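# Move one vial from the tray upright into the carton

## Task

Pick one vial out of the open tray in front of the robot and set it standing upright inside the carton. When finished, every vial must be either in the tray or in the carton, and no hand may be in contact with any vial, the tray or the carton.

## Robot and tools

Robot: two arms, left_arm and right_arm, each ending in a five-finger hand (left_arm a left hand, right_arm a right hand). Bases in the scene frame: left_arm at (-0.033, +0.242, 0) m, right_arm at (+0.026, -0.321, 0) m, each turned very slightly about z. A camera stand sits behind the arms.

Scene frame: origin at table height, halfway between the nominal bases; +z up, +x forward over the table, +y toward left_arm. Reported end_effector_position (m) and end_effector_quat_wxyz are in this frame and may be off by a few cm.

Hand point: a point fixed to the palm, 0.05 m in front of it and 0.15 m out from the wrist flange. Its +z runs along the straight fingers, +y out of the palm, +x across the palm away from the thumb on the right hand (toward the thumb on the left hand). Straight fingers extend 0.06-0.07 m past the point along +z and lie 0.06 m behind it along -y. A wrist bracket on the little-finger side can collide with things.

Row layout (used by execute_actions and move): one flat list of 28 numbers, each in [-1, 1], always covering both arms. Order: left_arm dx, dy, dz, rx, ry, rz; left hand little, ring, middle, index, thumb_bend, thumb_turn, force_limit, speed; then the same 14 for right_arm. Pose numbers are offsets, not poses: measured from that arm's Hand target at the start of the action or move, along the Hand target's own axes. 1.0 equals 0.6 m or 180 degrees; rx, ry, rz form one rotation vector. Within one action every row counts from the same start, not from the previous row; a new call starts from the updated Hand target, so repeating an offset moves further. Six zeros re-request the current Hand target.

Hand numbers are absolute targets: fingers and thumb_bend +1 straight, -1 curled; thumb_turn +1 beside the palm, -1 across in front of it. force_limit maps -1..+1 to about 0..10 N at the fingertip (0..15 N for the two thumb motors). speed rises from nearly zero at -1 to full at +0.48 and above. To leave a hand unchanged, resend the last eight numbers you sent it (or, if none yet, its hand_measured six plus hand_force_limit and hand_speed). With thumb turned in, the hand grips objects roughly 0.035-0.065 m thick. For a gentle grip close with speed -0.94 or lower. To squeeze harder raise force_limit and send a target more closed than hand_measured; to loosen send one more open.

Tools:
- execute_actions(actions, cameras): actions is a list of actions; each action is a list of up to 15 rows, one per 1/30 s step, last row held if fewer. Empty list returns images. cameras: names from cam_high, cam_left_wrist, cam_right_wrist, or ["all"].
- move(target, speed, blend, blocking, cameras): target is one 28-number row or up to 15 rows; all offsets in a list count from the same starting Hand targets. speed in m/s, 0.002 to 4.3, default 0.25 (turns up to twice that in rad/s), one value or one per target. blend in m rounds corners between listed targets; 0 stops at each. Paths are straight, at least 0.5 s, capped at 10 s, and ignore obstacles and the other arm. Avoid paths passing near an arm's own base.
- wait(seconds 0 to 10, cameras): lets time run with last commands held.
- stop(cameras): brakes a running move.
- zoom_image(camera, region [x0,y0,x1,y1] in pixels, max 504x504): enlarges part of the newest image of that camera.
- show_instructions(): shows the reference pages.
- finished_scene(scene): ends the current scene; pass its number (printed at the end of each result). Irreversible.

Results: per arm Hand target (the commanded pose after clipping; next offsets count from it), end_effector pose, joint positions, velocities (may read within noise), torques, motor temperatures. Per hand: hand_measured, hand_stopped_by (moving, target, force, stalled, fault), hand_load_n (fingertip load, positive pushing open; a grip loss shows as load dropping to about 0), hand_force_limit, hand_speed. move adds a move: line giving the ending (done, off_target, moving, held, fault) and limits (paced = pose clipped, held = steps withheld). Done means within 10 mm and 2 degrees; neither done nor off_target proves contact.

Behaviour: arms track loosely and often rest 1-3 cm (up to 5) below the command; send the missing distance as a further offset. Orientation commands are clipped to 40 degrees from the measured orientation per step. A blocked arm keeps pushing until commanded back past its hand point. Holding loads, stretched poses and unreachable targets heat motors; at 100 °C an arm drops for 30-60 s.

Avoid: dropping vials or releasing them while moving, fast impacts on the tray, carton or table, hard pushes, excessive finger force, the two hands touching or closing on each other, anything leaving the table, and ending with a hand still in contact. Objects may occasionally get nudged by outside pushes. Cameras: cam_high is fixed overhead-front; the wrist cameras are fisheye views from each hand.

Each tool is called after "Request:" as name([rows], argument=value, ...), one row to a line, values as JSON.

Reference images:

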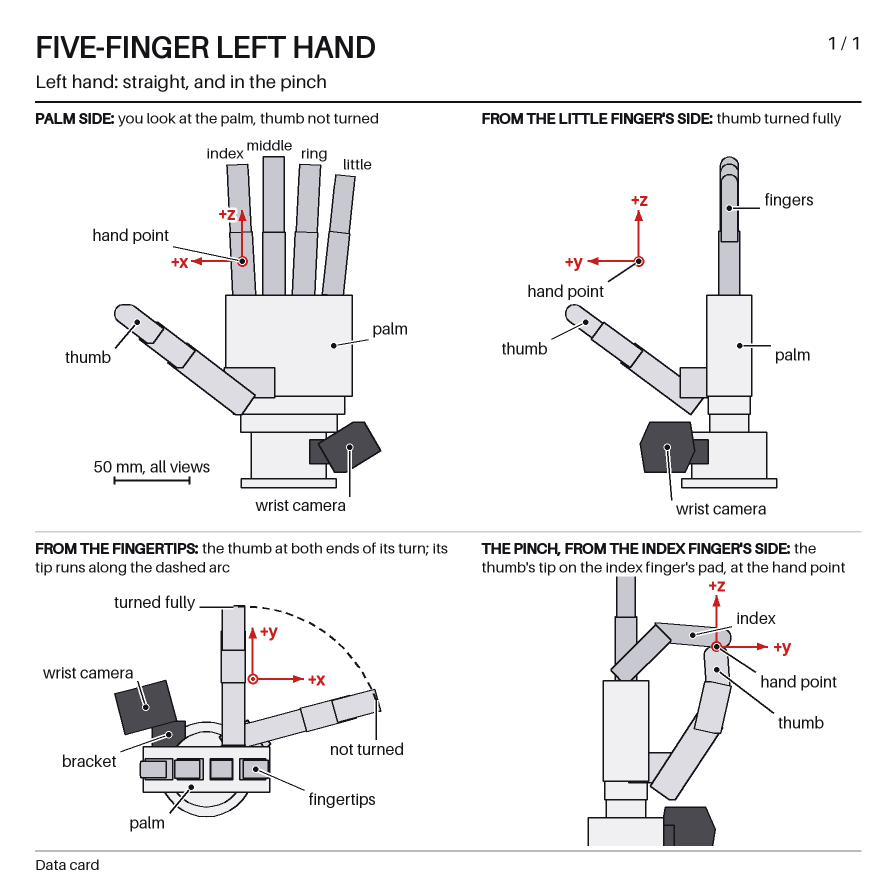

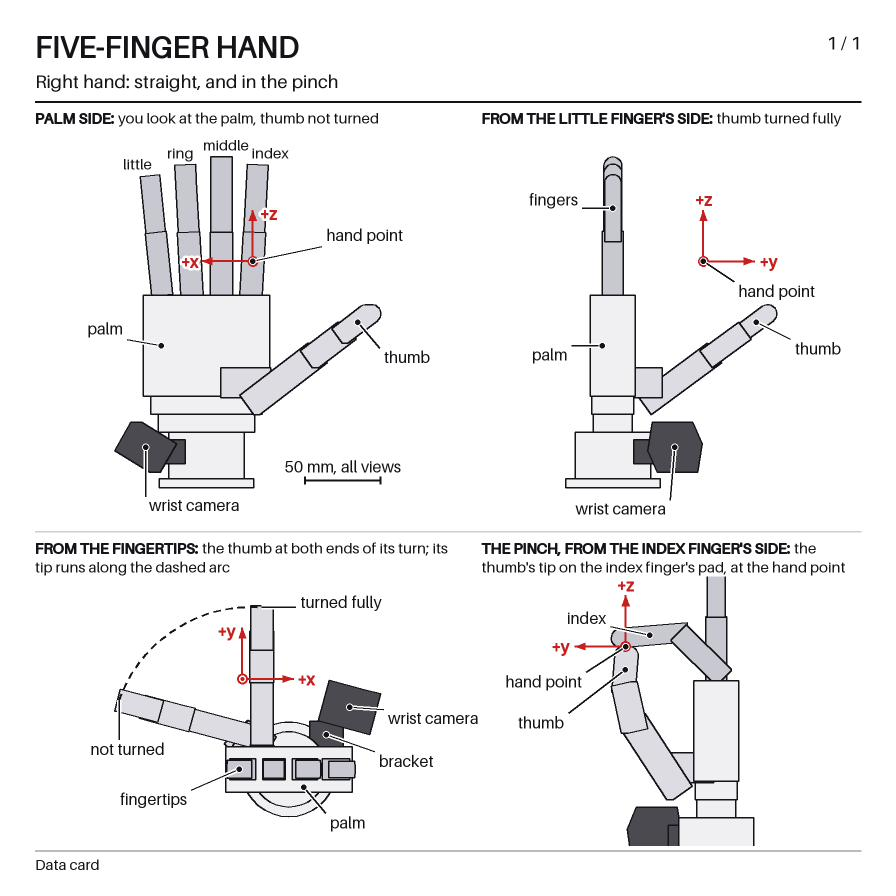

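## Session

Request:
execute_actions(actions=[])

Scene clock: 0.00 s.
left_arm: end_effector_position=(+0.5410, -0.1055, +0.1359) hand_measured=(+1.000, +1.000, +1.000, +1.000, +1.000, +1.000) hand_load_n=(+0.0, +0.0, +0.0, +0.0, +0.0, +0.0) hand_stopped_by=(target, target, target, target, target, target) hand_force_limit=0.00 hand_speed=-0.80 end_effector_quat_wxyz=(-0.009, +0.958, -0.270, +0.097) | right_arm: end_effector_position=(+0.2924, -0.2316, +0.2839) hand_measured=(+1.000, +1.000, +1.000, +1.000, +1.000, +1.000) hand_load_n=(+0.0, +0.0, +0.0, +0.0, +0.0, +0.0) hand_stopped_by=(target, target, target, target, target, target) hand_force_limit=0.00 hand_speed=-0.80 end_effector_quat_wxyz=(+0.244, -0.120, +0.962, -0.029)
Joint positions: left_arm=[-0.412 1.925 1.755 -1.215 -0.055 -1.482] | right_arm=[0.189 0.641 0.909 -1.346 0.066 1.452]
Joint velocities: within noise
Joint torques (N m): no reading
Motor temperatures (°C): left_arm=[26 26 31 25 27 25] | right_arm=[25 26 30 25 23 24]
Heat: left arm: hottest elbow 31 °C; right arm: hottest elbow 30 °C.
Hand target: left_arm +0.5495, -0.1098, +0.1541; -0.006, +0.956, -0.269, +0.115 | right_arm +0.2963, -0.2310, +0.2981; +0.258, -0.119, +0.958, -0.028
camera_calibration:
cam_left_wrist: T_world_to_cam=[[0.735998, 0.662163, 0.140879, -0.347318], [0.502687, -0.673927, 0.541413, -0.400891], [0.453446, -0.327661, -0.82887, -0.0477769], [0, 0, 0, 1]] pos_world=[0.478812, -0.0558444, 0.226376]
cam_right_wrist: T_world_to_cam=[[-0.410536, 0.869853, -0.273526, 0.403998], [0.495441, 0.464617, 0.733941, -0.228489], [0.765505, 0.165793, -0.621703, 0.106105], [0, 0, 0, 1]] pos_world=[0.197835, -0.262851, 0.344167]

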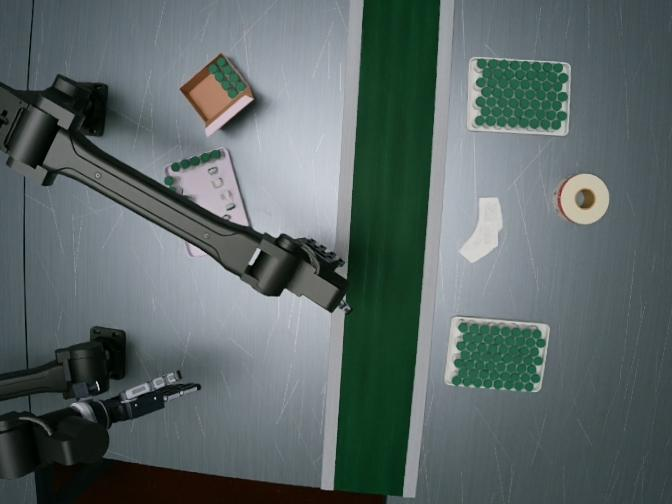

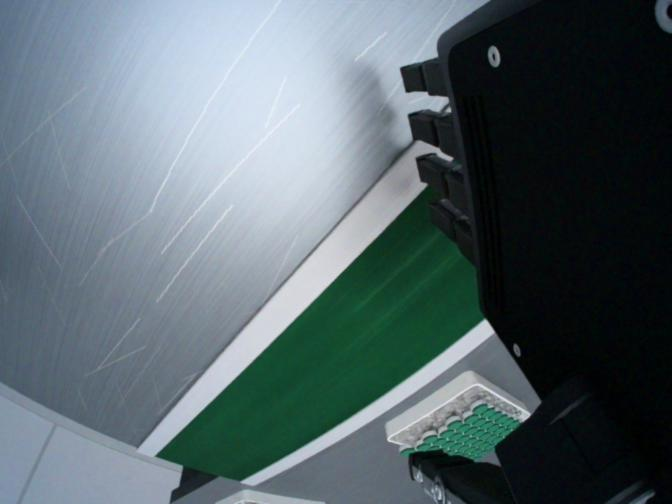

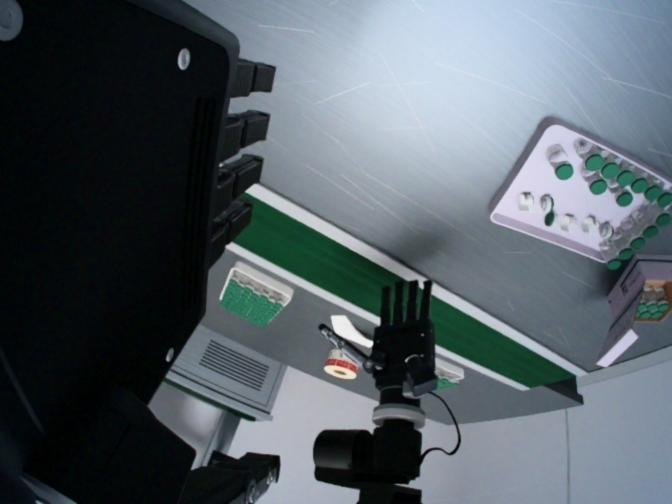

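Request:
move([
  [-0.504,-0.665,-0.404,0.054,-0.018,-0.243,1,1,1,1,1,1,0,-0.8,0,0,0,0,0,0,1,1,0.5,0.5,0.6,-1,-0.6,0],
  [-0.951,-0.682,-0.502,0.096,-0.0325,-0.432,1,1,1,1,1,1,0,-0.8,0,0,0,0,0,0,1,1,0.5,0.5,0.6,-1,-0.6,0],
], speed=0.3, blend=0.05, cameras=["all"])

Scene clock: 35.00 s.
left_arm: end_effector_position=(+0.2260, +0.5518, +0.3500) hand_measured=(+1.000, +1.000, +1.000, +1.000, +1.000, +1.000) hand_load_n=(+0.0, +0.0, +0.0, +0.0, -0.5, +0.0) hand_stopped_by=(target, target, target, target, target, target) hand_force_limit=0.00 hand_speed=-0.80 end_effector_quat_wxyz=(-0.077, +0.907, +0.406, +0.085) | right_arm: end_effector_position=(+0.2924, -0.2316, +0.2839) hand_measured=(+1.000, +1.000, +0.500, +0.500, +0.600, -1.000) hand_load_n=(+0.0, +0.0, +0.0, +0.0, +0.0, +0.0) hand_stopped_by=(target, target, target, target, target, target) hand_force_limit=-0.60 hand_speed=0.00 end_effector_quat_wxyz=(+0.244, -0.120, +0.962, -0.029)
Joint positions: left_arm=[1.075 1.209 1.474 -1.608 -0.032 -1.387] | right_arm=[0.189 0.641 0.909 -1.346 0.066 1.452]
Joint torques (N m): left_arm=[1.08 -5.89 8.49 0.43 0.06 0.08] | right_arm=[1.14 -0.73 9.09 1.29 0.02 -0.01]
Heat: left arm: hottest elbow 35 °C; right arm: hottest elbow 34 °C.
Hand target: left_arm +0.2193, +0.5498, +0.3528; -0.077, +0.906, +0.408, +0.084 | right_arm +0.2963, -0.2310, +0.2981; +0.258, -0.119, +0.958, -0.028
Off the commanded pose: left_arm 0.008 m, 0 deg | right_arm 0.015 m, 2 deg.
move: off_target (right_arm); blend cut to 0 m at target 1
camera_calibration:
cam_left_wrist: T_world_to_cam=[[-0.522868, 0.838577, 0.152961, -0.397873], [0.740325, 0.357794, 0.569124, -0.548232], [0.422526, 0.410818, -0.807899, 0.0800935], [0, 0, 0, 1]] pos_world=[0.163993, 0.496898, 0.437579]
cam_right_wrist: T_world_to_cam=[[-0.410536, 0.869853, -0.273526, 0.403998], [0.495441, 0.464617, 0.733941, -0.228489], [0.765505, 0.165793, -0.621703, 0.106105], [0, 0, 0, 1]] pos_world=[0.197835, -0.262851, 0.344167]

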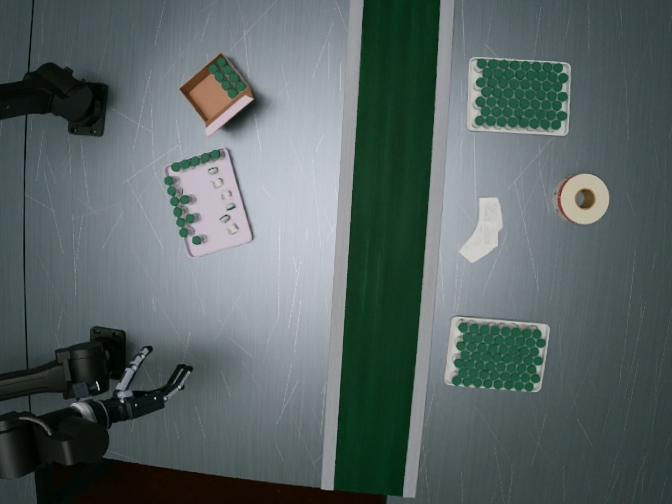

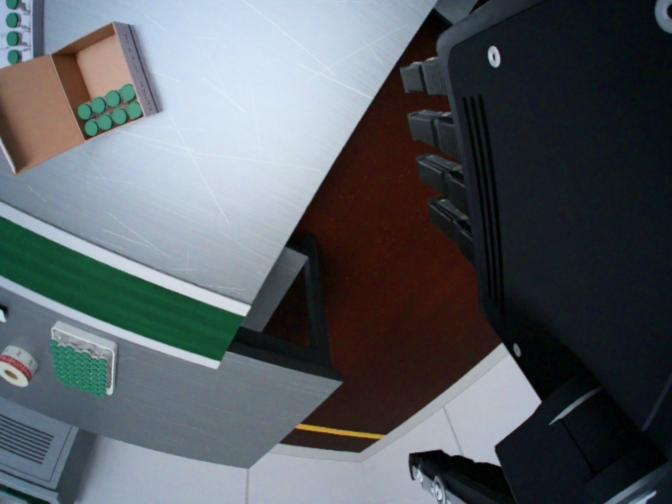

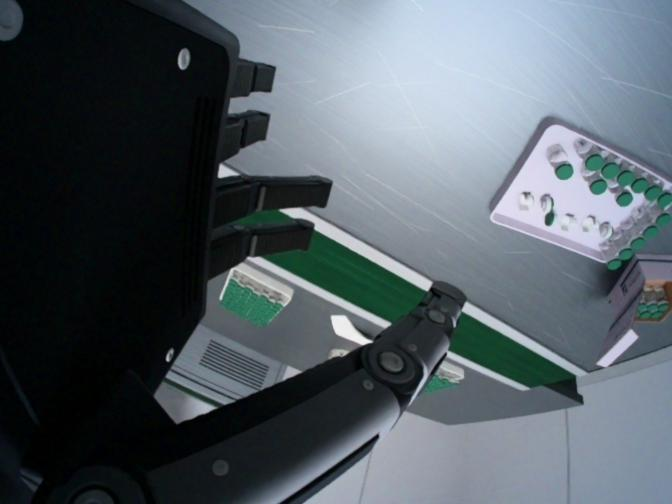

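Request:
zoom_image(camera="cam_high", region=[150, 140, 270, 260])

Request:
zoom_image(camera="cam_high", region=[165, 40, 275, 150])

Scaled by 4.200 from the camera's 672x504 image, which has a finer 960x720 frame.

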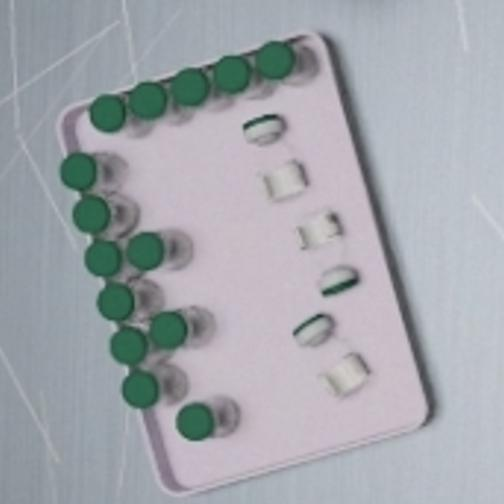

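Scaled by 4.582 from the camera's 672x504 image, which has a finer 960x720 frame.

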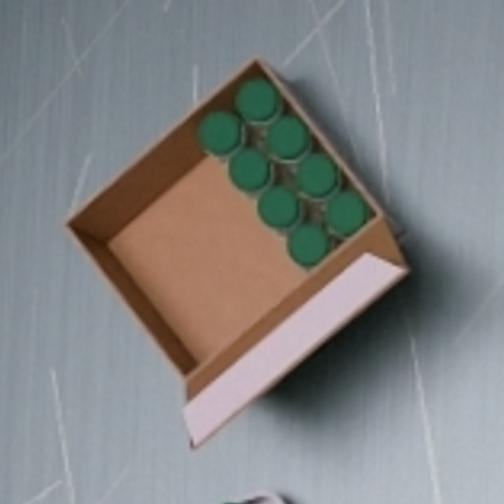

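Request:
move(target=[-0.057,-0.2555,-0.045,0.03,-0.01,-0.135,1,1,1,1,1,1,0,-0.8,0.0658,0.3982,0.1658,0.0245,-0.3066,-0.5758,1,1,0.5,0.5,0.6,-1,-0.6,0], speed=0.25, cameras=["cam_high", "cam_right_wrist"])

Scene clock: 152.67 s.
left_arm: end_effector_position=(+0.0840, +0.6111, +0.3554) hand_measured=(+1.000, +1.000, +1.000, +1.000, +1.000, +1.000) hand_load_n=(+0.0, +0.0, +0.0, +0.0, +0.0, +0.0) hand_stopped_by=(target, target, target, target, target, target) hand_force_limit=0.00 hand_speed=-0.80 end_effector_quat_wxyz=(-0.079, +0.805, +0.585, +0.053) | right_arm: end_effector_position=(+0.2623, -0.0111, +0.1668) hand_measured=(+1.000, +1.000, +0.500, +0.500, +0.600, -1.000) hand_load_n=(+0.0, +0.0, +0.0, +0.0, +0.0, +0.0) hand_stopped_by=(target, target, target, target, target, target) hand_force_limit=-0.60 hand_speed=0.00 end_effector_quat_wxyz=(-0.500, +0.785, -0.312, +0.191)
Joint positions: left_arm=[1.467 1.196 1.486 -1.674 -0.036 -1.41] | right_arm=[0.891 0.8 0.497 -0.139 0.017 0.022]
Joint torques (N m): left_arm=[1.08 -4.95 13.26 0.39 -0.12 -0.14] | right_arm=[0.91 -2.14 7.72 2.41 -0.13 -0.06]
Motor temperatures (°C): left_arm=[26 28 39 24 27 25] | right_arm=[25 26 40 26 22 24]
Heat: left arm: hottest elbow 39 °C; right arm: hottest elbow 40 °C.
Hand target: left_arm +0.0793, +0.6198, +0.3829; -0.094, +0.796, +0.594, +0.066 | right_arm +0.2623, -0.0081, +0.1650; -0.501, +0.787, -0.303, +0.192
Off the commanded pose: left_arm 0.029 m, 3 deg | right_arm 0.003 m, 1 deg.
joint sent to its limit (left arm) — joint 4 (wrist pitch), lower limit. The joint targets still meet the commanded pose.
move: off_target (left_arm)
camera_calibration:
cam_right_wrist: T_world_to_cam=[[-0.0656108, -0.442599, -0.894316, 0.166169], [-0.968265, 0.244845, -0.0501381, 0.282335], [0.24116, 0.862646, -0.444617, 0.135539], [0, 0, 0, 1]] pos_world=[0.251591, -0.112504, 0.223026]
Images, in order (width x height): cam_high 672x504, cam_right_wrist 672x504.

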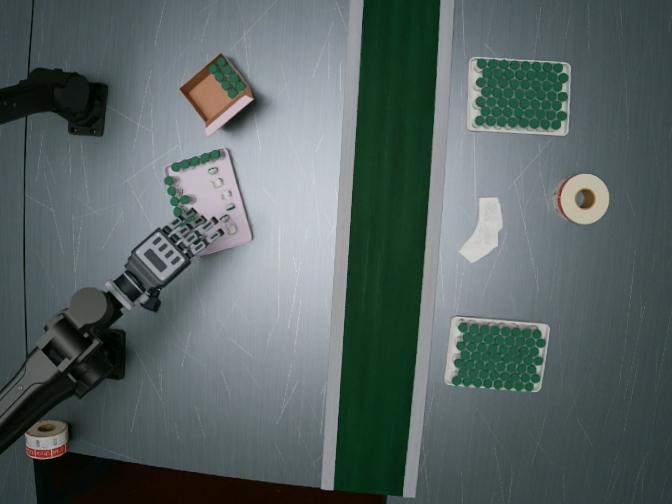

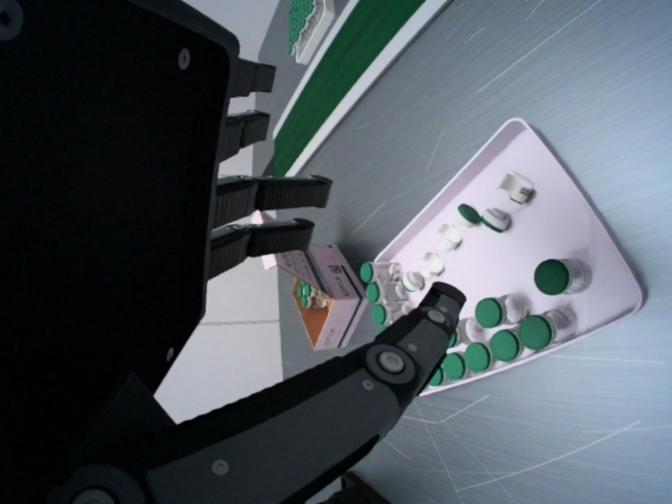

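Request:
move(target=[0,0,0,0,0,0,1,1,1,1,1,1,0,-0.8,0.0065,0.0993,0.0432,0,0,0,1,1,0.5,0.5,0.75,-1,-0.6,0], speed=0.15, cameras=["cam_right_wrist"])

Request:
zoom_image(camera="cam_right_wrist", region=[280, 160, 520, 400])

Scene clock: 178.43 s.
left_arm: end_effector_position=(+0.0840, +0.6111, +0.3554) hand_measured=(+1.000, +1.000, +1.000, +1.000, +1.000, +1.000) hand_load_n=(+0.0, +0.0, +0.0, +0.0, +0.0, +0.0) hand_stopped_by=(target, target, target, target, target, target) hand_force_limit=0.00 hand_speed=-0.80 end_effector_quat_wxyz=(-0.079, +0.805, +0.585, +0.053) | right_arm: end_effector_position=(+0.2607, -0.0117, +0.1020) hand_measured=(+1.000, +1.000, +0.500, +0.500, +0.750, -1.000) hand_load_n=(+0.0, +0.0, +0.0, +0.0, +0.0, +0.0) hand_stopped_by=(target, target, target, target, target, target) hand_force_limit=-0.60 hand_speed=0.00 end_effector_quat_wxyz=(-0.501, +0.787, -0.307, +0.188)
Joint positions: left_arm=[1.467 1.196 1.486 -1.674 -0.036 -1.41] | right_arm=[0.887 0.918 0.361 0.116 0.003 0.014]
Joint torques (N m): left_arm=[1.14 -4.95 13.26 0.39 -0.12 -0.14] | right_arm=[0.73 -2.49 6.87 2.5 -0.03 -0.1]
Heat: left arm: hottest elbow 40 °C; right arm: hottest elbow 41 °C.
Hand target: left_arm +0.0793, +0.6198, +0.3829; -0.094, +0.796, +0.594, +0.066 | right_arm +0.2640, -0.0120, +0.1002; -0.501, +0.787, -0.303, +0.193
Off the commanded pose: left_arm 0.029 m, 3 deg | right_arm 0.004 m, 1 deg.
joint sent to its limit (left arm) — joint 4 (wrist pitch), lower limit. The joint targets still meet the commanded pose.
move: off_target (left_arm)
camera_calibration:
cam_right_wrist: T_world_to_cam=[[-0.0591887, -0.44341, -0.894363, 0.106181], [-0.971141, 0.23294, -0.051218, 0.278332], [0.231044, 0.865521, -0.444401, 0.110276], [0, 0, 0, 1]] pos_world=[0.251106, -0.113199, 0.158226]
Images, in order (width x height): cam_right_wrist 672x504.

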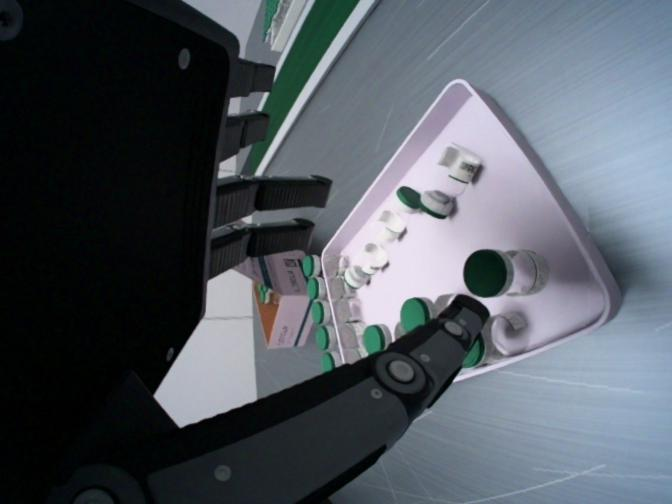

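Scaled by 2.100 from the camera's 672x504 image, which has a finer 960x720 frame.

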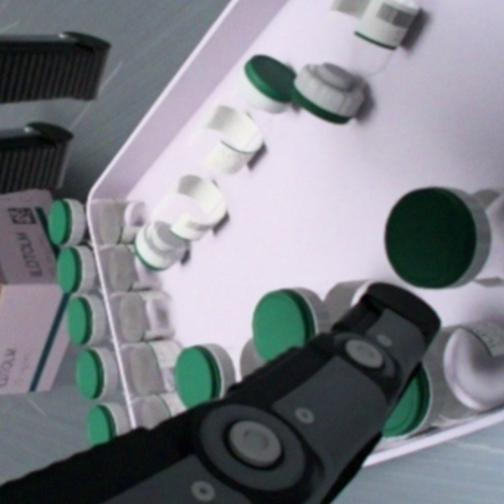

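Request:
move(target=[0,0,0,0,0,0,1,1,1,1,1,1,0,-0.8,0.0092,0.049,-0.0065,0,0,0,1,1,0.5,0.5,0.7,-1,-0.6,0], speed=0.1, cameras=["cam_right_wrist"])

Request:
zoom_image(camera="cam_right_wrist", region=[280, 160, 520, 400])

Scene clock: 215.33 s.
left_arm: end_effector_position=(+0.0840, +0.6111, +0.3554) hand_measured=(+1.000, +1.000, +1.000, +1.000, +1.000, +1.000) hand_load_n=(+0.0, -0.5, +0.0, +0.0, +0.0, +0.0) hand_stopped_by=(target, target, target, target, target, target) hand_force_limit=0.00 hand_speed=-0.80 end_effector_quat_wxyz=(-0.079, +0.805, +0.585, +0.053) | right_arm: end_effector_position=(+0.2542, -0.0263, +0.0774) hand_measured=(+1.000, +1.000, +0.500, +0.500, +0.700, -1.000) hand_load_n=(+0.0, +0.0, +0.0, +0.0, +0.0, +0.0) hand_stopped_by=(target, target, target, target, target, target) hand_force_limit=-0.60 hand_speed=0.00 end_effector_quat_wxyz=(-0.502, +0.787, -0.306, +0.188)
Joint positions: left_arm=[1.467 1.196 1.486 -1.674 -0.036 -1.41] | right_arm=[0.864 0.926 0.286 0.199 -0.019 0.004]
Joint torques (N m): left_arm=[1.14 -4.95 13.3 0.39 -0.11 -0.14] | right_arm=[-0.26 -2.73 6.46 2.41 -0.11 -0.01]
Heat: left arm: hottest elbow 43 °C; right arm: hottest elbow 39 °C.
Hand target: left_arm +0.0793, +0.6198, +0.3829; -0.094, +0.796, +0.594, +0.066 | right_arm +0.2574, -0.0275, +0.0753; -0.501, +0.787, -0.303, +0.193
Off the commanded pose: left_arm 0.029 m, 3 deg | right_arm 0.004 m, 1 deg.
joint sent to its limit (left arm) — joint 4 (wrist pitch), lower limit. The joint targets still meet the commanded pose.
move: off_target (left_arm)
camera_calibration:
cam_right_wrist: T_world_to_cam=[[-0.058117, -0.442851, -0.89471, 0.0770984], [-0.971471, 0.231504, -0.0514834, 0.274284], [0.229928, 0.866192, -0.443671, 0.113652], [0, 0, 0, 1]] pos_world=[0.244808, -0.127799, 0.133526]
Images, in order (width x height): cam_right_wrist 672x504.

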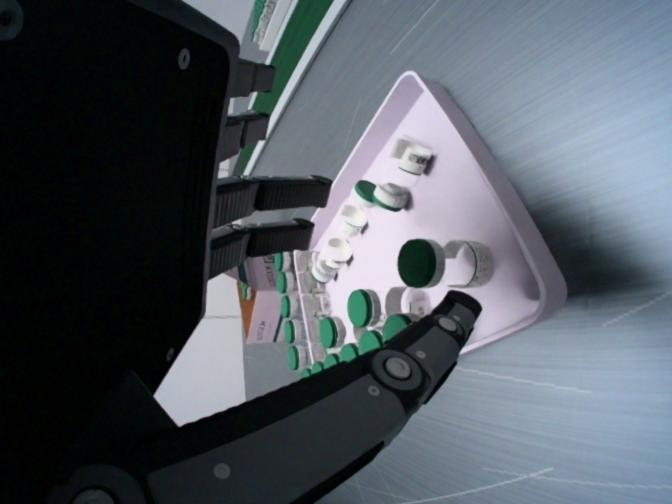

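Scaled by 2.100 from the camera's 672x504 image, which has a finer 960x720 frame.

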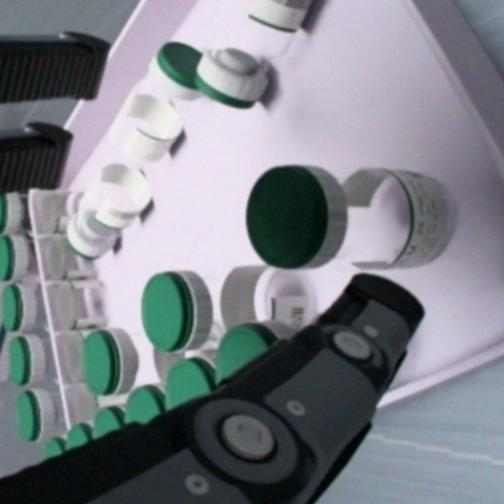

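Request:
move(target=[0,0,0,0,0,0,1,1,1,1,1,1,0,-0.8,0.0015,0.0378,0.0198,0,0,0,1,1,0.5,0.5,0.65,-1,-0.6,0], speed=0.08, cameras=["cam_right_wrist"])

Request:
zoom_image(camera="cam_right_wrist", region=[280, 160, 520, 400])

Scene clock: 231.07 s.
left_arm: end_effector_position=(+0.0840, +0.6111, +0.3554) hand_measured=(+1.000, +1.000, +1.000, +1.000, +1.000, +1.000) hand_load_n=(+0.0, +0.0, +0.0, +0.0, +0.0, +0.0) hand_stopped_by=(target, target, target, target, target, target) hand_force_limit=0.00 hand_speed=-0.80 end_effector_quat_wxyz=(-0.079, +0.805, +0.585, +0.053) | right_arm: end_effector_position=(+0.2561, -0.0255, +0.0520) hand_measured=(+1.000, +1.000, +0.500, +0.500, +0.650, -1.000) hand_load_n=(+0.0, +0.0, +0.0, +0.0, +0.0, +0.0) hand_stopped_by=(target, target, target, target, target, target) hand_force_limit=-0.60 hand_speed=0.00 end_effector_quat_wxyz=(-0.502, +0.787, -0.306, +0.188)
Joint positions: left_arm=[1.467 1.196 1.486 -1.674 -0.036 -1.41] | right_arm=[0.86 1.034 0.248 0.347 -0.022 0.002]
Joint torques (N m): left_arm=[1.26 -4.95 13.24 0.42 -0.12 -0.14] | right_arm=[-0.15 -3.08 5.6 2.29 -0.16 -0.07]
Motor temperatures (°C): left_arm=[26 27 44 24 27 25] | right_arm=[25 26 38 26 22 24]
Heat: left arm: hottest elbow 44 °C; right arm: hottest elbow 38 °C.
Hand target: left_arm +0.0793, +0.6198, +0.3829; -0.094, +0.796, +0.594, +0.066 | right_arm +0.2588, -0.0272, +0.0497; -0.501, +0.787, -0.303, +0.192
Off the commanded pose: left_arm 0.029 m, 3 deg | right_arm 0.004 m, 1 deg.
joint sent to its limit (left arm) — joint 4 (wrist pitch), lower limit. The joint targets still meet the commanded pose.
move: off_target (left_arm)
camera_calibration:
cam_right_wrist: T_world_to_cam=[[-0.0577461, -0.442262, -0.895025, 0.0548484], [-0.971419, 0.231653, -0.0517927, 0.274579], [0.230241, 0.866453, -0.442999, 0.101159], [0, 0, 0, 1]] pos_world=[0.246607, -0.126999, 0.108125]
Images, in order (width x height): cam_right_wrist 672x504.

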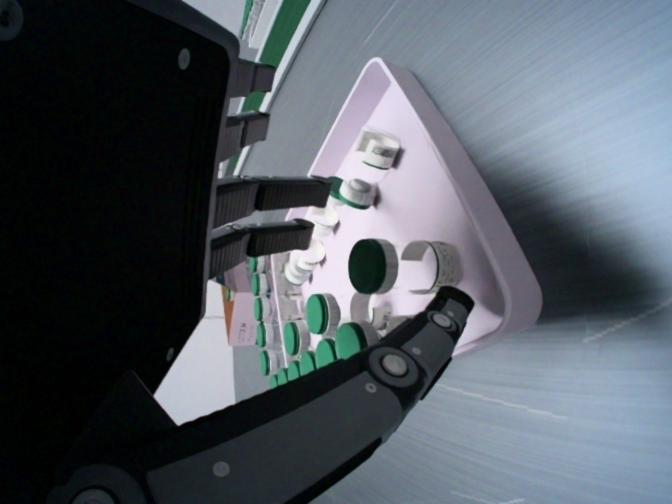

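Scaled by 2.100 from the camera's 672x504 image, which has a finer 960x720 frame.

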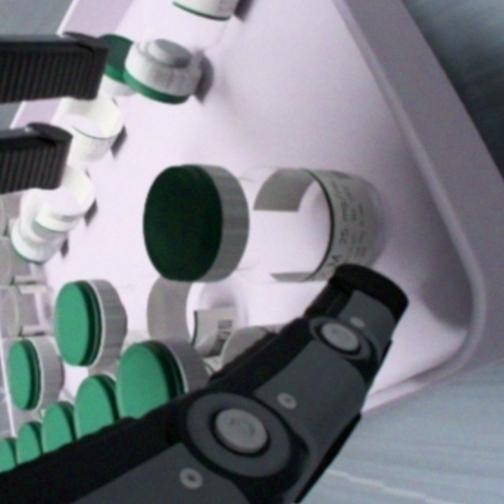

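Request:
execute_actions([
  [[0,0,0,0,0,0,1,1,1,1,1,1,0,-0.8,0,0,0,0,0,0,1,1,0.0,0.0,0.4,-1,-0.6,-0.65]],
  [[0,0,0,0,0,0,1,1,1,1,1,1,0,-0.8,0,0,0,0,0,0,1,1,0.0,0.0,0.4,-1,-0.6,-0.65]],
], cameras=["cam_right_wrist"])

Request:
zoom_image(camera="cam_right_wrist", region=[280, 160, 520, 400])

Scene clock: 240.70 s.
left_arm: end_effector_position=(+0.0840, +0.6111, +0.3554) hand_measured=(+1.000, +1.000, +1.000, +1.000, +1.000, +1.000) hand_load_n=(+0.0, +0.0, +0.0, +0.0, +0.0, +0.0) hand_stopped_by=(target, target, target, target, target, target) hand_force_limit=0.00 hand_speed=-0.80 end_effector_quat_wxyz=(-0.079, +0.805, +0.585, +0.053) | right_arm: end_effector_position=(+0.2563, -0.0256, +0.0520) hand_measured=(+1.000, +1.000, +0.000, +0.000, +0.400, -1.000) hand_load_n=(+0.0, +0.0, +0.0, +0.0, +0.0, +0.0) hand_stopped_by=(target, target, target, target, target, target) hand_force_limit=-0.60 hand_speed=-0.65 end_effector_quat_wxyz=(-0.502, +0.787, -0.306, +0.188)
Joint positions: left_arm=[1.467 1.196 1.486 -1.674 -0.036 -1.41] | right_arm=[0.86 1.034 0.248 0.347 -0.022 0.002]
Joint torques (N m): left_arm=[1.2 -5.01 13.24 0.39 -0.11 -0.14] | right_arm=[-0.32 -2.43 5.61 2.45 -0.07 -0.08]
Heat: left arm: hottest elbow 45 °C; right arm: hottest elbow 37 °C.
Hand target: left_arm +0.0793, +0.6198, +0.3829; -0.094, +0.796, +0.594, +0.066 | right_arm +0.2589, -0.0272, +0.0497; -0.501, +0.787, -0.303, +0.193
Off the commanded pose: left_arm 0.029 m, 3 deg | right_arm 0.004 m, 1 deg.
joint sent to its limit (left arm) — joint 4 (wrist pitch), lower limit. The joint targets still meet the commanded pose.
Step readings (end_effector_position of left_arm | right_arm):
0: (+0.0840, +0.6111, +0.3554) | (+0.2561, -0.0255, +0.0520)
1: (+0.0840, +0.6111, +0.3554) | (+0.2561, -0.0255, +0.0520)
2: (+0.0840, +0.6111, +0.3554) | (+0.2561, -0.0255, +0.0520)
4: (+0.0840, +0.6111, +0.3554) | (+0.2561, -0.0255, +0.0520)
8: (+0.0840, +0.6111, +0.3554) | (+0.2561, -0.0255, +0.0520)
15: (+0.0840, +0.6111, +0.3554) | (+0.2563, -0.0256, +0.0520)
16: (+0.0840, +0.6111, +0.3554) | (+0.2563, -0.0256, +0.0520)
17: (+0.0840, +0.6111, +0.3554) | (+0.2563, -0.0256, +0.0520)
19: (+0.0840, +0.6111, +0.3554) | (+0.2563, -0.0256, +0.0520)
23: (+0.0840, +0.6111, +0.3554) | (+0.2563, -0.0256, +0.0520)
30: (+0.0840, +0.6111, +0.3554) | (+0.2563, -0.0256, +0.0520)
camera_calibration:
cam_right_wrist: T_world_to_cam=[[-0.0576147, -0.442481, -0.894925, 0.0547394], [-0.971359, 0.231835, -0.0520914, 0.27474], [0.230524, 0.866293, -0.443165, 0.10115], [0, 0, 0, 1]] pos_world=[0.246707, -0.127099, 0.108126]
Images, in order (width x height): cam_right_wrist 672x504.

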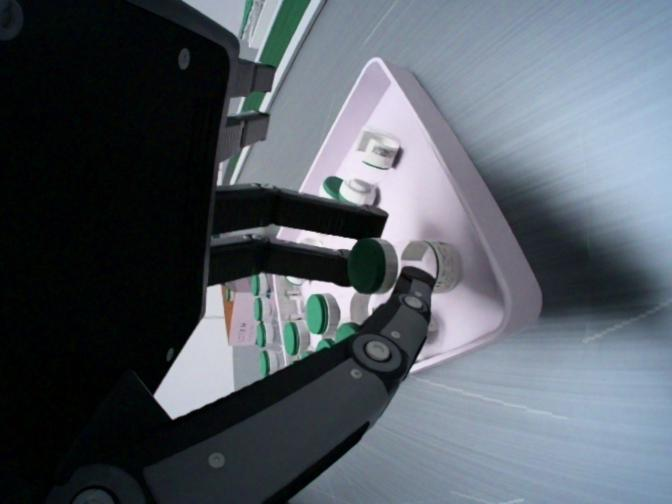

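Scaled by 2.100 from the camera's 672x504 image, which has a finer 960x720 frame.

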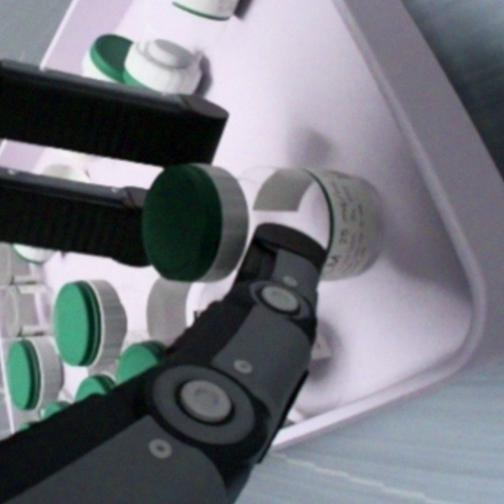

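Request:
execute_actions([
  [[0,0,0,0,0,0,1,1,1,1,1,1,0,-0.8,0,0,0,0,0,0,1,1,-0.5,-0.5,0.38,-1,-0.6,-0.92]],
  [[0,0,0,0,0,0,1,1,1,1,1,1,0,-0.8,0,0,0,0,0,0,1,1,-0.5,-0.5,0.38,-1,-0.6,-0.92]],
  [[0,0,0,0,0,0,1,1,1,1,1,1,0,-0.8,0,0,0,0,0,0,1,1,-0.5,-0.5,0.38,-1,-0.6,-0.92]],
], cameras=["cam_right_wrist"])

Scene clock: 250.20 s.
left_arm: end_effector_position=(+0.0840, +0.6111, +0.3554) hand_measured=(+1.000, +1.000, +1.000, +1.000, +1.000, +1.000) hand_load_n=(+0.0, +0.0, +0.0, +0.0, +0.0, +0.0) hand_stopped_by=(target, target, target, target, target, target) hand_force_limit=0.00 hand_speed=-0.80 end_effector_quat_wxyz=(-0.079, +0.805, +0.585, +0.053) | right_arm: end_effector_position=(+0.2563, -0.0256, +0.0520) hand_measured=(+1.000, +1.000, -0.080, -0.134, +0.380, -1.000) hand_load_n=(+0.0, +0.0, +2.0, +2.5, +3.0, -0.5) hand_stopped_by=(target, target, force, force, target, target) hand_force_limit=-0.60 hand_speed=-0.92 end_effector_quat_wxyz=(-0.502, +0.787, -0.306, +0.188)
Joint positions: left_arm=[1.467 1.196 1.486 -1.674 -0.036 -1.41] | right_arm=[0.86 1.034 0.248 0.347 -0.022 0.002]
Joint torques (N m): left_arm=[1.14 -4.89 13.24 0.42 -0.11 -0.14] | right_arm=[0.62 -2.61 5.98 2.26 -0.1 -0.11]
Heat: left arm: hottest elbow 45 °C; right arm: hottest elbow 37 °C.
Hand target: left_arm +0.0793, +0.6198, +0.3829; -0.094, +0.796, +0.594, +0.066 | right_arm +0.2589, -0.0272, +0.0497; -0.501, +0.787, -0.303, +0.193
Off the commanded pose: left_arm 0.029 m, 3 deg | right_arm 0.004 m, 1 deg.
joint sent to its limit (left arm) — joint 4 (wrist pitch), lower limit. The joint targets still meet the commanded pose.
Step readings (end_effector_position of left_arm | right_arm):
0: (+0.0840, +0.6111, +0.3554) | (+0.2563, -0.0256, +0.0520)
1: (+0.0840, +0.6111, +0.3554) | (+0.2563, -0.0256, +0.0520)
2: (+0.0840, +0.6111, +0.3554) | (+0.2563, -0.0256, +0.0520)
4: (+0.0840, +0.6111, +0.3554) | (+0.2563, -0.0256, +0.0520)
8: (+0.0840, +0.6111, +0.3554) | (+0.2563, -0.0256, +0.0520)
15: (+0.0840, +0.6111, +0.3554) | (+0.2563, -0.0256, +0.0520)
16: (+0.0840, +0.6111, +0.3554) | (+0.2563, -0.0256, +0.0520)
17: (+0.0840, +0.6111, +0.3554) | (+0.2563, -0.0256, +0.0520)
19: (+0.0840, +0.6111, +0.3554) | (+0.2563, -0.0256, +0.0520)
23: (+0.0840, +0.6111, +0.3554) | (+0.2563, -0.0256, +0.0520)
30: (+0.0840, +0.6111, +0.3554) | (+0.2563, -0.0256, +0.0520)
31: (+0.0840, +0.6111, +0.3554) | (+0.2563, -0.0256, +0.0520)
32: (+0.0840, +0.6111, +0.3554) | (+0.2563, -0.0256, +0.0520)
34: (+0.0840, +0.6111, +0.3554) | (+0.2563, -0.0256, +0.0520)
38: (+0.0840, +0.6111, +0.3554) | (+0.2563, -0.0256, +0.0520)
45: (+0.0840, +0.6111, +0.3554) | (+0.2563, -0.0256, +0.0520)
camera_calibration:
cam_right_wrist: T_world_to_cam=[[-0.0576147, -0.442481, -0.894925, 0.0547394], [-0.971359, 0.231835, -0.0520914, 0.27474], [0.230524, 0.866293, -0.443165, 0.10115], [0, 0, 0, 1]] pos_world=[0.246707, -0.127099, 0.108126]
Images, in order (width x height): cam_right_wrist 672x504.

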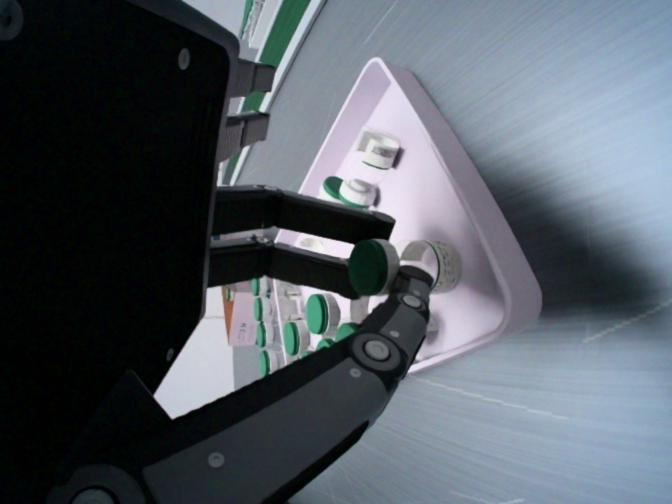

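Request:
move([
  [0,0,0,0,0,0,1,1,1,1,1,1,0,-0.8,0,-0.136,-0.0634,0,0,0,1,1,-0.5,-0.5,0.38,-1,-0.6,-0.92],
  [0,0,0,0,0,0,1,1,1,1,1,1,0,-0.8,-0.3782,-0.4053,0.2572,0,0,0,1,1,-0.5,-0.5,0.38,-1,-0.6,-0.92],
], speed=[0.1, 0.2], blend=0.03, cameras=["cam_high", "cam_right_wrist"])

Scene clock: 283.20 s.
left_arm: end_effector_position=(+0.0840, +0.6111, +0.3554) hand_measured=(+1.000, +1.000, +1.000, +1.000, +1.000, +1.000) hand_load_n=(+0.0, +0.0, +0.0, +0.0, +0.0, -0.5) hand_stopped_by=(target, target, target, target, target, target) hand_force_limit=0.00 hand_speed=-0.80 end_effector_quat_wxyz=(-0.079, +0.805, +0.585, +0.053) | right_arm: end_effector_position=(+0.2495, +0.2848, +0.1830) hand_measured=(+1.000, +1.000, -0.080, -0.134, +0.380, -1.000) hand_load_n=(+0.0, +0.0, +1.0, +0.5, +1.5, +0.0) hand_stopped_by=(target, target, force, force, target, target) hand_force_limit=-0.60 hand_speed=-0.92 end_effector_quat_wxyz=(-0.485, +0.799, -0.298, +0.196)
Joint positions: left_arm=[1.467 1.196 1.486 -1.674 -0.036 -1.41] | right_arm=[1.319 1.557 1.158 -0.114 0.394 0.185]
Joint torques (N m): left_arm=[1.26 -4.89 13.27 0.38 -0.11 -0.14] | right_arm=[0.62 -11.58 11.15 1.48 0.28 0.14]
Heat: left arm: hottest elbow 46 °C; right arm: hottest elbow 36 °C.
Hand target: left_arm +0.0793, +0.6198, +0.3829; -0.094, +0.796, +0.594, +0.066 | right_arm +0.2533, +0.3049, +0.2047; -0.501, +0.787, -0.303, +0.193
Off the commanded pose: left_arm 0.029 m, 3 deg | right_arm 0.030 m, 2 deg.
joint sent to its limit (left arm) — joint 4 (wrist pitch), lower limit. The joint targets still meet the commanded pose.
move: off_target (left_arm, right_arm)
camera_calibration:
cam_right_wrist: T_world_to_cam=[[-0.04867, -0.484363, -0.873512, 0.314686], [-0.972403, 0.222766, -0.0693437, 0.209077], [0.228176, 0.846031, -0.481838, -0.0946288], [0, 0, 0, 1]] pos_world=[0.240214, 0.185906, 0.243785]
Images, in order (width x height): cam_high 672x504, cam_right_wrist 672x504.

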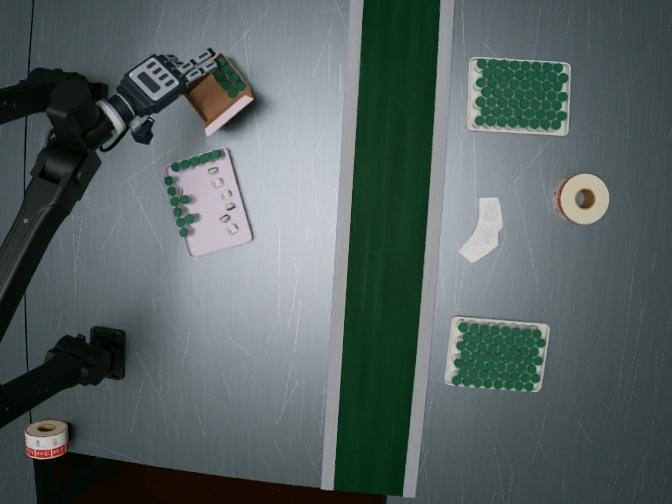

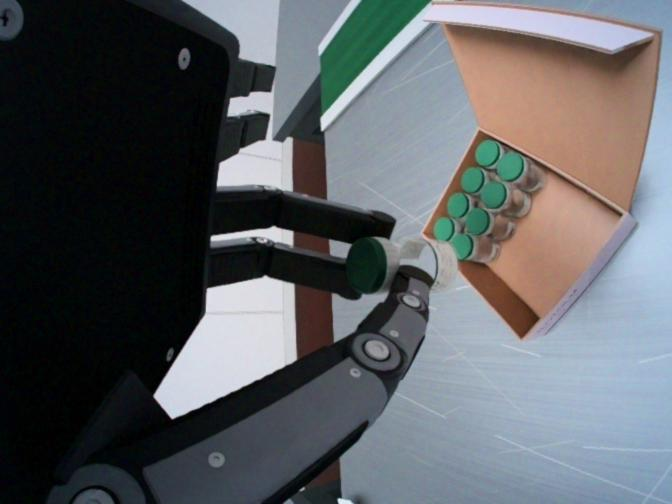

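Request:
execute_actions([
  [[0,0,0,0,0,0,1,1,1,1,1,1,0,-0.8,0,0,0,0,0,0,1,1,-0.55,-0.55,0.38,-1,-0.6,-0.94]],
], cameras=["cam_right_wrist"])

Request:
zoom_image(camera="cam_right_wrist", region=[330, 60, 650, 380])

Scene clock: 297.13 s.
left_arm: end_effector_position=(+0.0840, +0.6111, +0.3554) hand_measured=(+1.000, +1.000, +1.000, +1.000, +1.000, +1.000) hand_load_n=(+0.0, +0.0, +0.0, +0.0, +0.0, +0.0) hand_stopped_by=(target, target, target, target, target, target) hand_force_limit=0.00 hand_speed=-0.80 end_effector_quat_wxyz=(-0.079, +0.805, +0.585, +0.053) | right_arm: end_effector_position=(+0.2496, +0.2848, +0.1831) hand_measured=(+1.000, +1.000, -0.086, -0.550, +0.380, -1.000) hand_load_n=(+0.0, +0.0, +0.5, +0.0, +0.0, +0.0) hand_stopped_by=(target, target, force, target, target, target) hand_force_limit=-0.60 hand_speed=-0.94 end_effector_quat_wxyz=(-0.485, +0.799, -0.298, +0.196)
Joint positions: left_arm=[1.467 1.196 1.486 -1.674 -0.036 -1.41] | right_arm=[1.319 1.557 1.158 -0.114 0.395 0.185]
Joint torques (N m): left_arm=[1.08 -4.95 13.26 0.39 -0.12 -0.13] | right_arm=[0.62 -10.23 11.4 1.37 0.25 0.22]
Heat: left arm: hottest elbow 47 °C; right arm: hottest elbow 40 °C.
Hand target: left_arm +0.0793, +0.6198, +0.3829; -0.094, +0.796, +0.594, +0.066 | right_arm +0.2533, +0.3049, +0.2048; -0.501, +0.787, -0.303, +0.193
Off the commanded pose: left_arm 0.029 m, 3 deg | right_arm 0.030 m, 2 deg.
joint sent to its limit (left arm) — joint 4 (wrist pitch), lower limit. The joint targets still meet the commanded pose.
Step readings (end_effector_position of left_arm | right_arm):
0: (+0.0840, +0.6111, +0.3554) | (+0.2495, +0.2848, +0.1831)
1: (+0.0840, +0.6111, +0.3554) | (+0.2495, +0.2848, +0.1831)
2: (+0.0840, +0.6111, +0.3554) | (+0.2495, +0.2848, +0.1831)
4: (+0.0840, +0.6111, +0.3554) | (+0.2495, +0.2848, +0.1831)
8: (+0.0840, +0.6111, +0.3554) | (+0.2496, +0.2848, +0.1831)
15: (+0.0840, +0.6111, +0.3554) | (+0.2496, +0.2848, +0.1831)
camera_calibration:
cam_right_wrist: T_world_to_cam=[[-0.0489732, -0.484202, -0.873585, 0.314746], [-0.972295, 0.223266, -0.0692428, 0.208933], [0.228569, 0.845991, -0.481721, -0.0947442], [0, 0, 0, 1]] pos_world=[0.240214, 0.185906, 0.243784]
Images, in order (width x height): cam_right_wrist 672x504.

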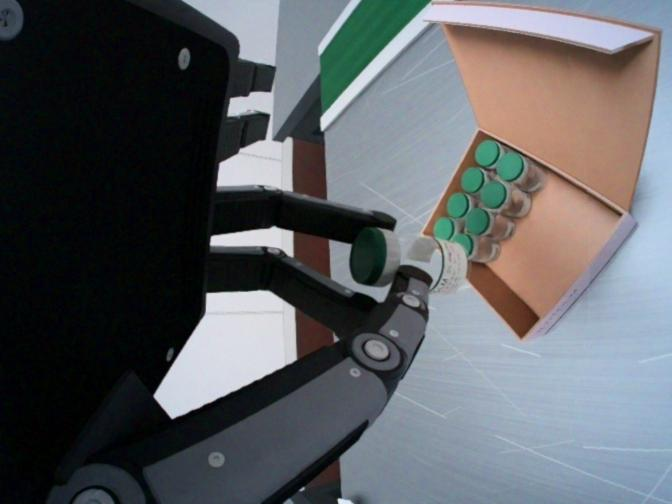

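Scaled by 1.575 from the camera's 672x504 image, which has a finer 960x720 frame.

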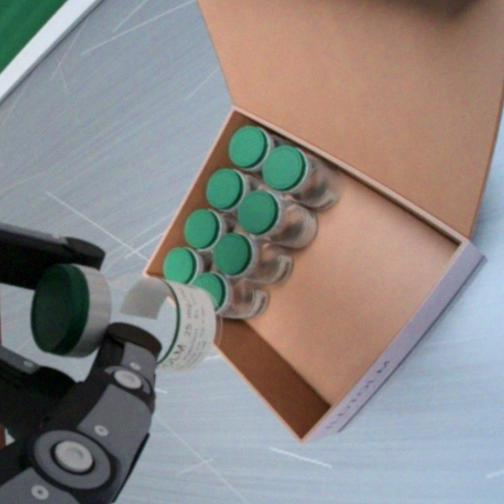

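Request:
execute_actions([
  [[0,0,0,0,0,0,1,1,1,1,1,1,0,-0.8,0,0,0,0,0,0,1,1,-0.55,-0.55,0.2,-1,-0.72,-0.95]],
  [[0,0,0,0,0,0,1,1,1,1,1,1,0,-0.8,0,0,0,0,0,0,1,1,-0.55,-0.55,0.2,-1,-0.72,-0.95]],
], cameras=["cam_right_wrist"])

Request:
zoom_image(camera="cam_right_wrist", region=[280, 160, 520, 400])

Scene clock: 325.63 s.
left_arm: end_effector_position=(+0.0840, +0.6111, +0.3554) hand_measured=(+1.000, +1.000, +1.000, +1.000, +1.000, +1.000) hand_load_n=(+0.0, +0.0, +0.0, +0.0, +0.0, +0.0) hand_stopped_by=(target, target, target, target, target, target) hand_force_limit=0.00 hand_speed=-0.80 end_effector_quat_wxyz=(-0.079, +0.805, +0.585, +0.053) | right_arm: end_effector_position=(+0.2496, +0.2848, +0.1831) hand_measured=(+1.000, +1.000, -0.086, -0.550, +0.360, -1.000) hand_load_n=(+0.0, -0.5, +2.0, +0.0, +2.5, +0.5) hand_stopped_by=(target, target, force, target, force, target) hand_force_limit=-0.72 hand_speed=-0.95 end_effector_quat_wxyz=(-0.485, +0.799, -0.298, +0.196)
Joint positions: left_arm=[1.467 1.196 1.486 -1.674 -0.036 -1.41] | right_arm=[1.319 1.557 1.158 -0.114 0.395 0.185]
Joint torques (N m): left_arm=[1.26 -4.84 13.24 0.4 -0.11 -0.13] | right_arm=[1.44 -11.11 11.22 1.46 0.28 0.15]
Motor temperatures (°C): left_arm=[26 27 47 24 27 25] | right_arm=[25 27 45 26 23 24]
Heat: left arm: hottest elbow 47 °C; right arm: hottest elbow 45 °C.
Hand target: left_arm +0.0793, +0.6198, +0.3829; -0.094, +0.796, +0.594, +0.066 | right_arm +0.2533, +0.3049, +0.2048; -0.501, +0.787, -0.303, +0.193
Off the commanded pose: left_arm 0.029 m, 3 deg | right_arm 0.030 m, 2 deg.
joint sent to its limit (left arm) — joint 4 (wrist pitch), lower limit. The joint targets still meet the commanded pose.
Step readings (end_effector_position of left_arm | right_arm):
0: (+0.0840, +0.6111, +0.3554) | (+0.2496, +0.2848, +0.1831)
1: (+0.0840, +0.6111, +0.3554) | (+0.2496, +0.2848, +0.1831)
2: (+0.0840, +0.6111, +0.3554) | (+0.2496, +0.2848, +0.1831)
4: (+0.0840, +0.6111, +0.3554) | (+0.2496, +0.2848, +0.1831)
8: (+0.0840, +0.6111, +0.3554) | (+0.2496, +0.2848, +0.1831)
15: (+0.0840, +0.6111, +0.3554) | (+0.2496, +0.2848, +0.1831)
16: (+0.0840, +0.6111, +0.3554) | (+0.2496, +0.2848, +0.1831)
17: (+0.0840, +0.6111, +0.3554) | (+0.2496, +0.2848, +0.1831)
19: (+0.0840, +0.6111, +0.3554) | (+0.2496, +0.2848, +0.1831)
23: (+0.0840, +0.6111, +0.3554) | (+0.2496, +0.2848, +0.1831)
30: (+0.0840, +0.6111, +0.3554) | (+0.2496, +0.2848, +0.1831)
camera_calibration:
cam_right_wrist: T_world_to_cam=[[-0.0489732, -0.484202, -0.873585, 0.314746], [-0.972295, 0.223266, -0.0692428, 0.208933], [0.228569, 0.845991, -0.481721, -0.0947442], [0, 0, 0, 1]] pos_world=[0.240214, 0.185906, 0.243784]
Images, in order (width x height): cam_right_wrist 672x504.

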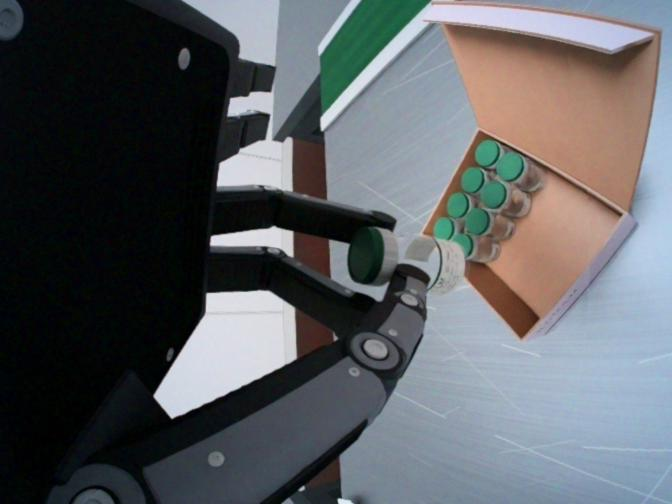

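Scaled by 2.100 from the camera's 672x504 image, which has a finer 960x720 frame.

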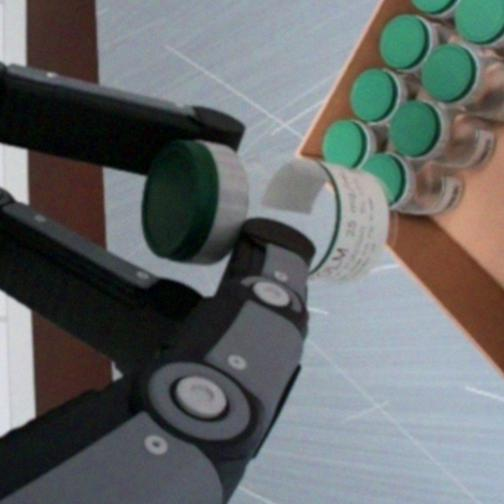

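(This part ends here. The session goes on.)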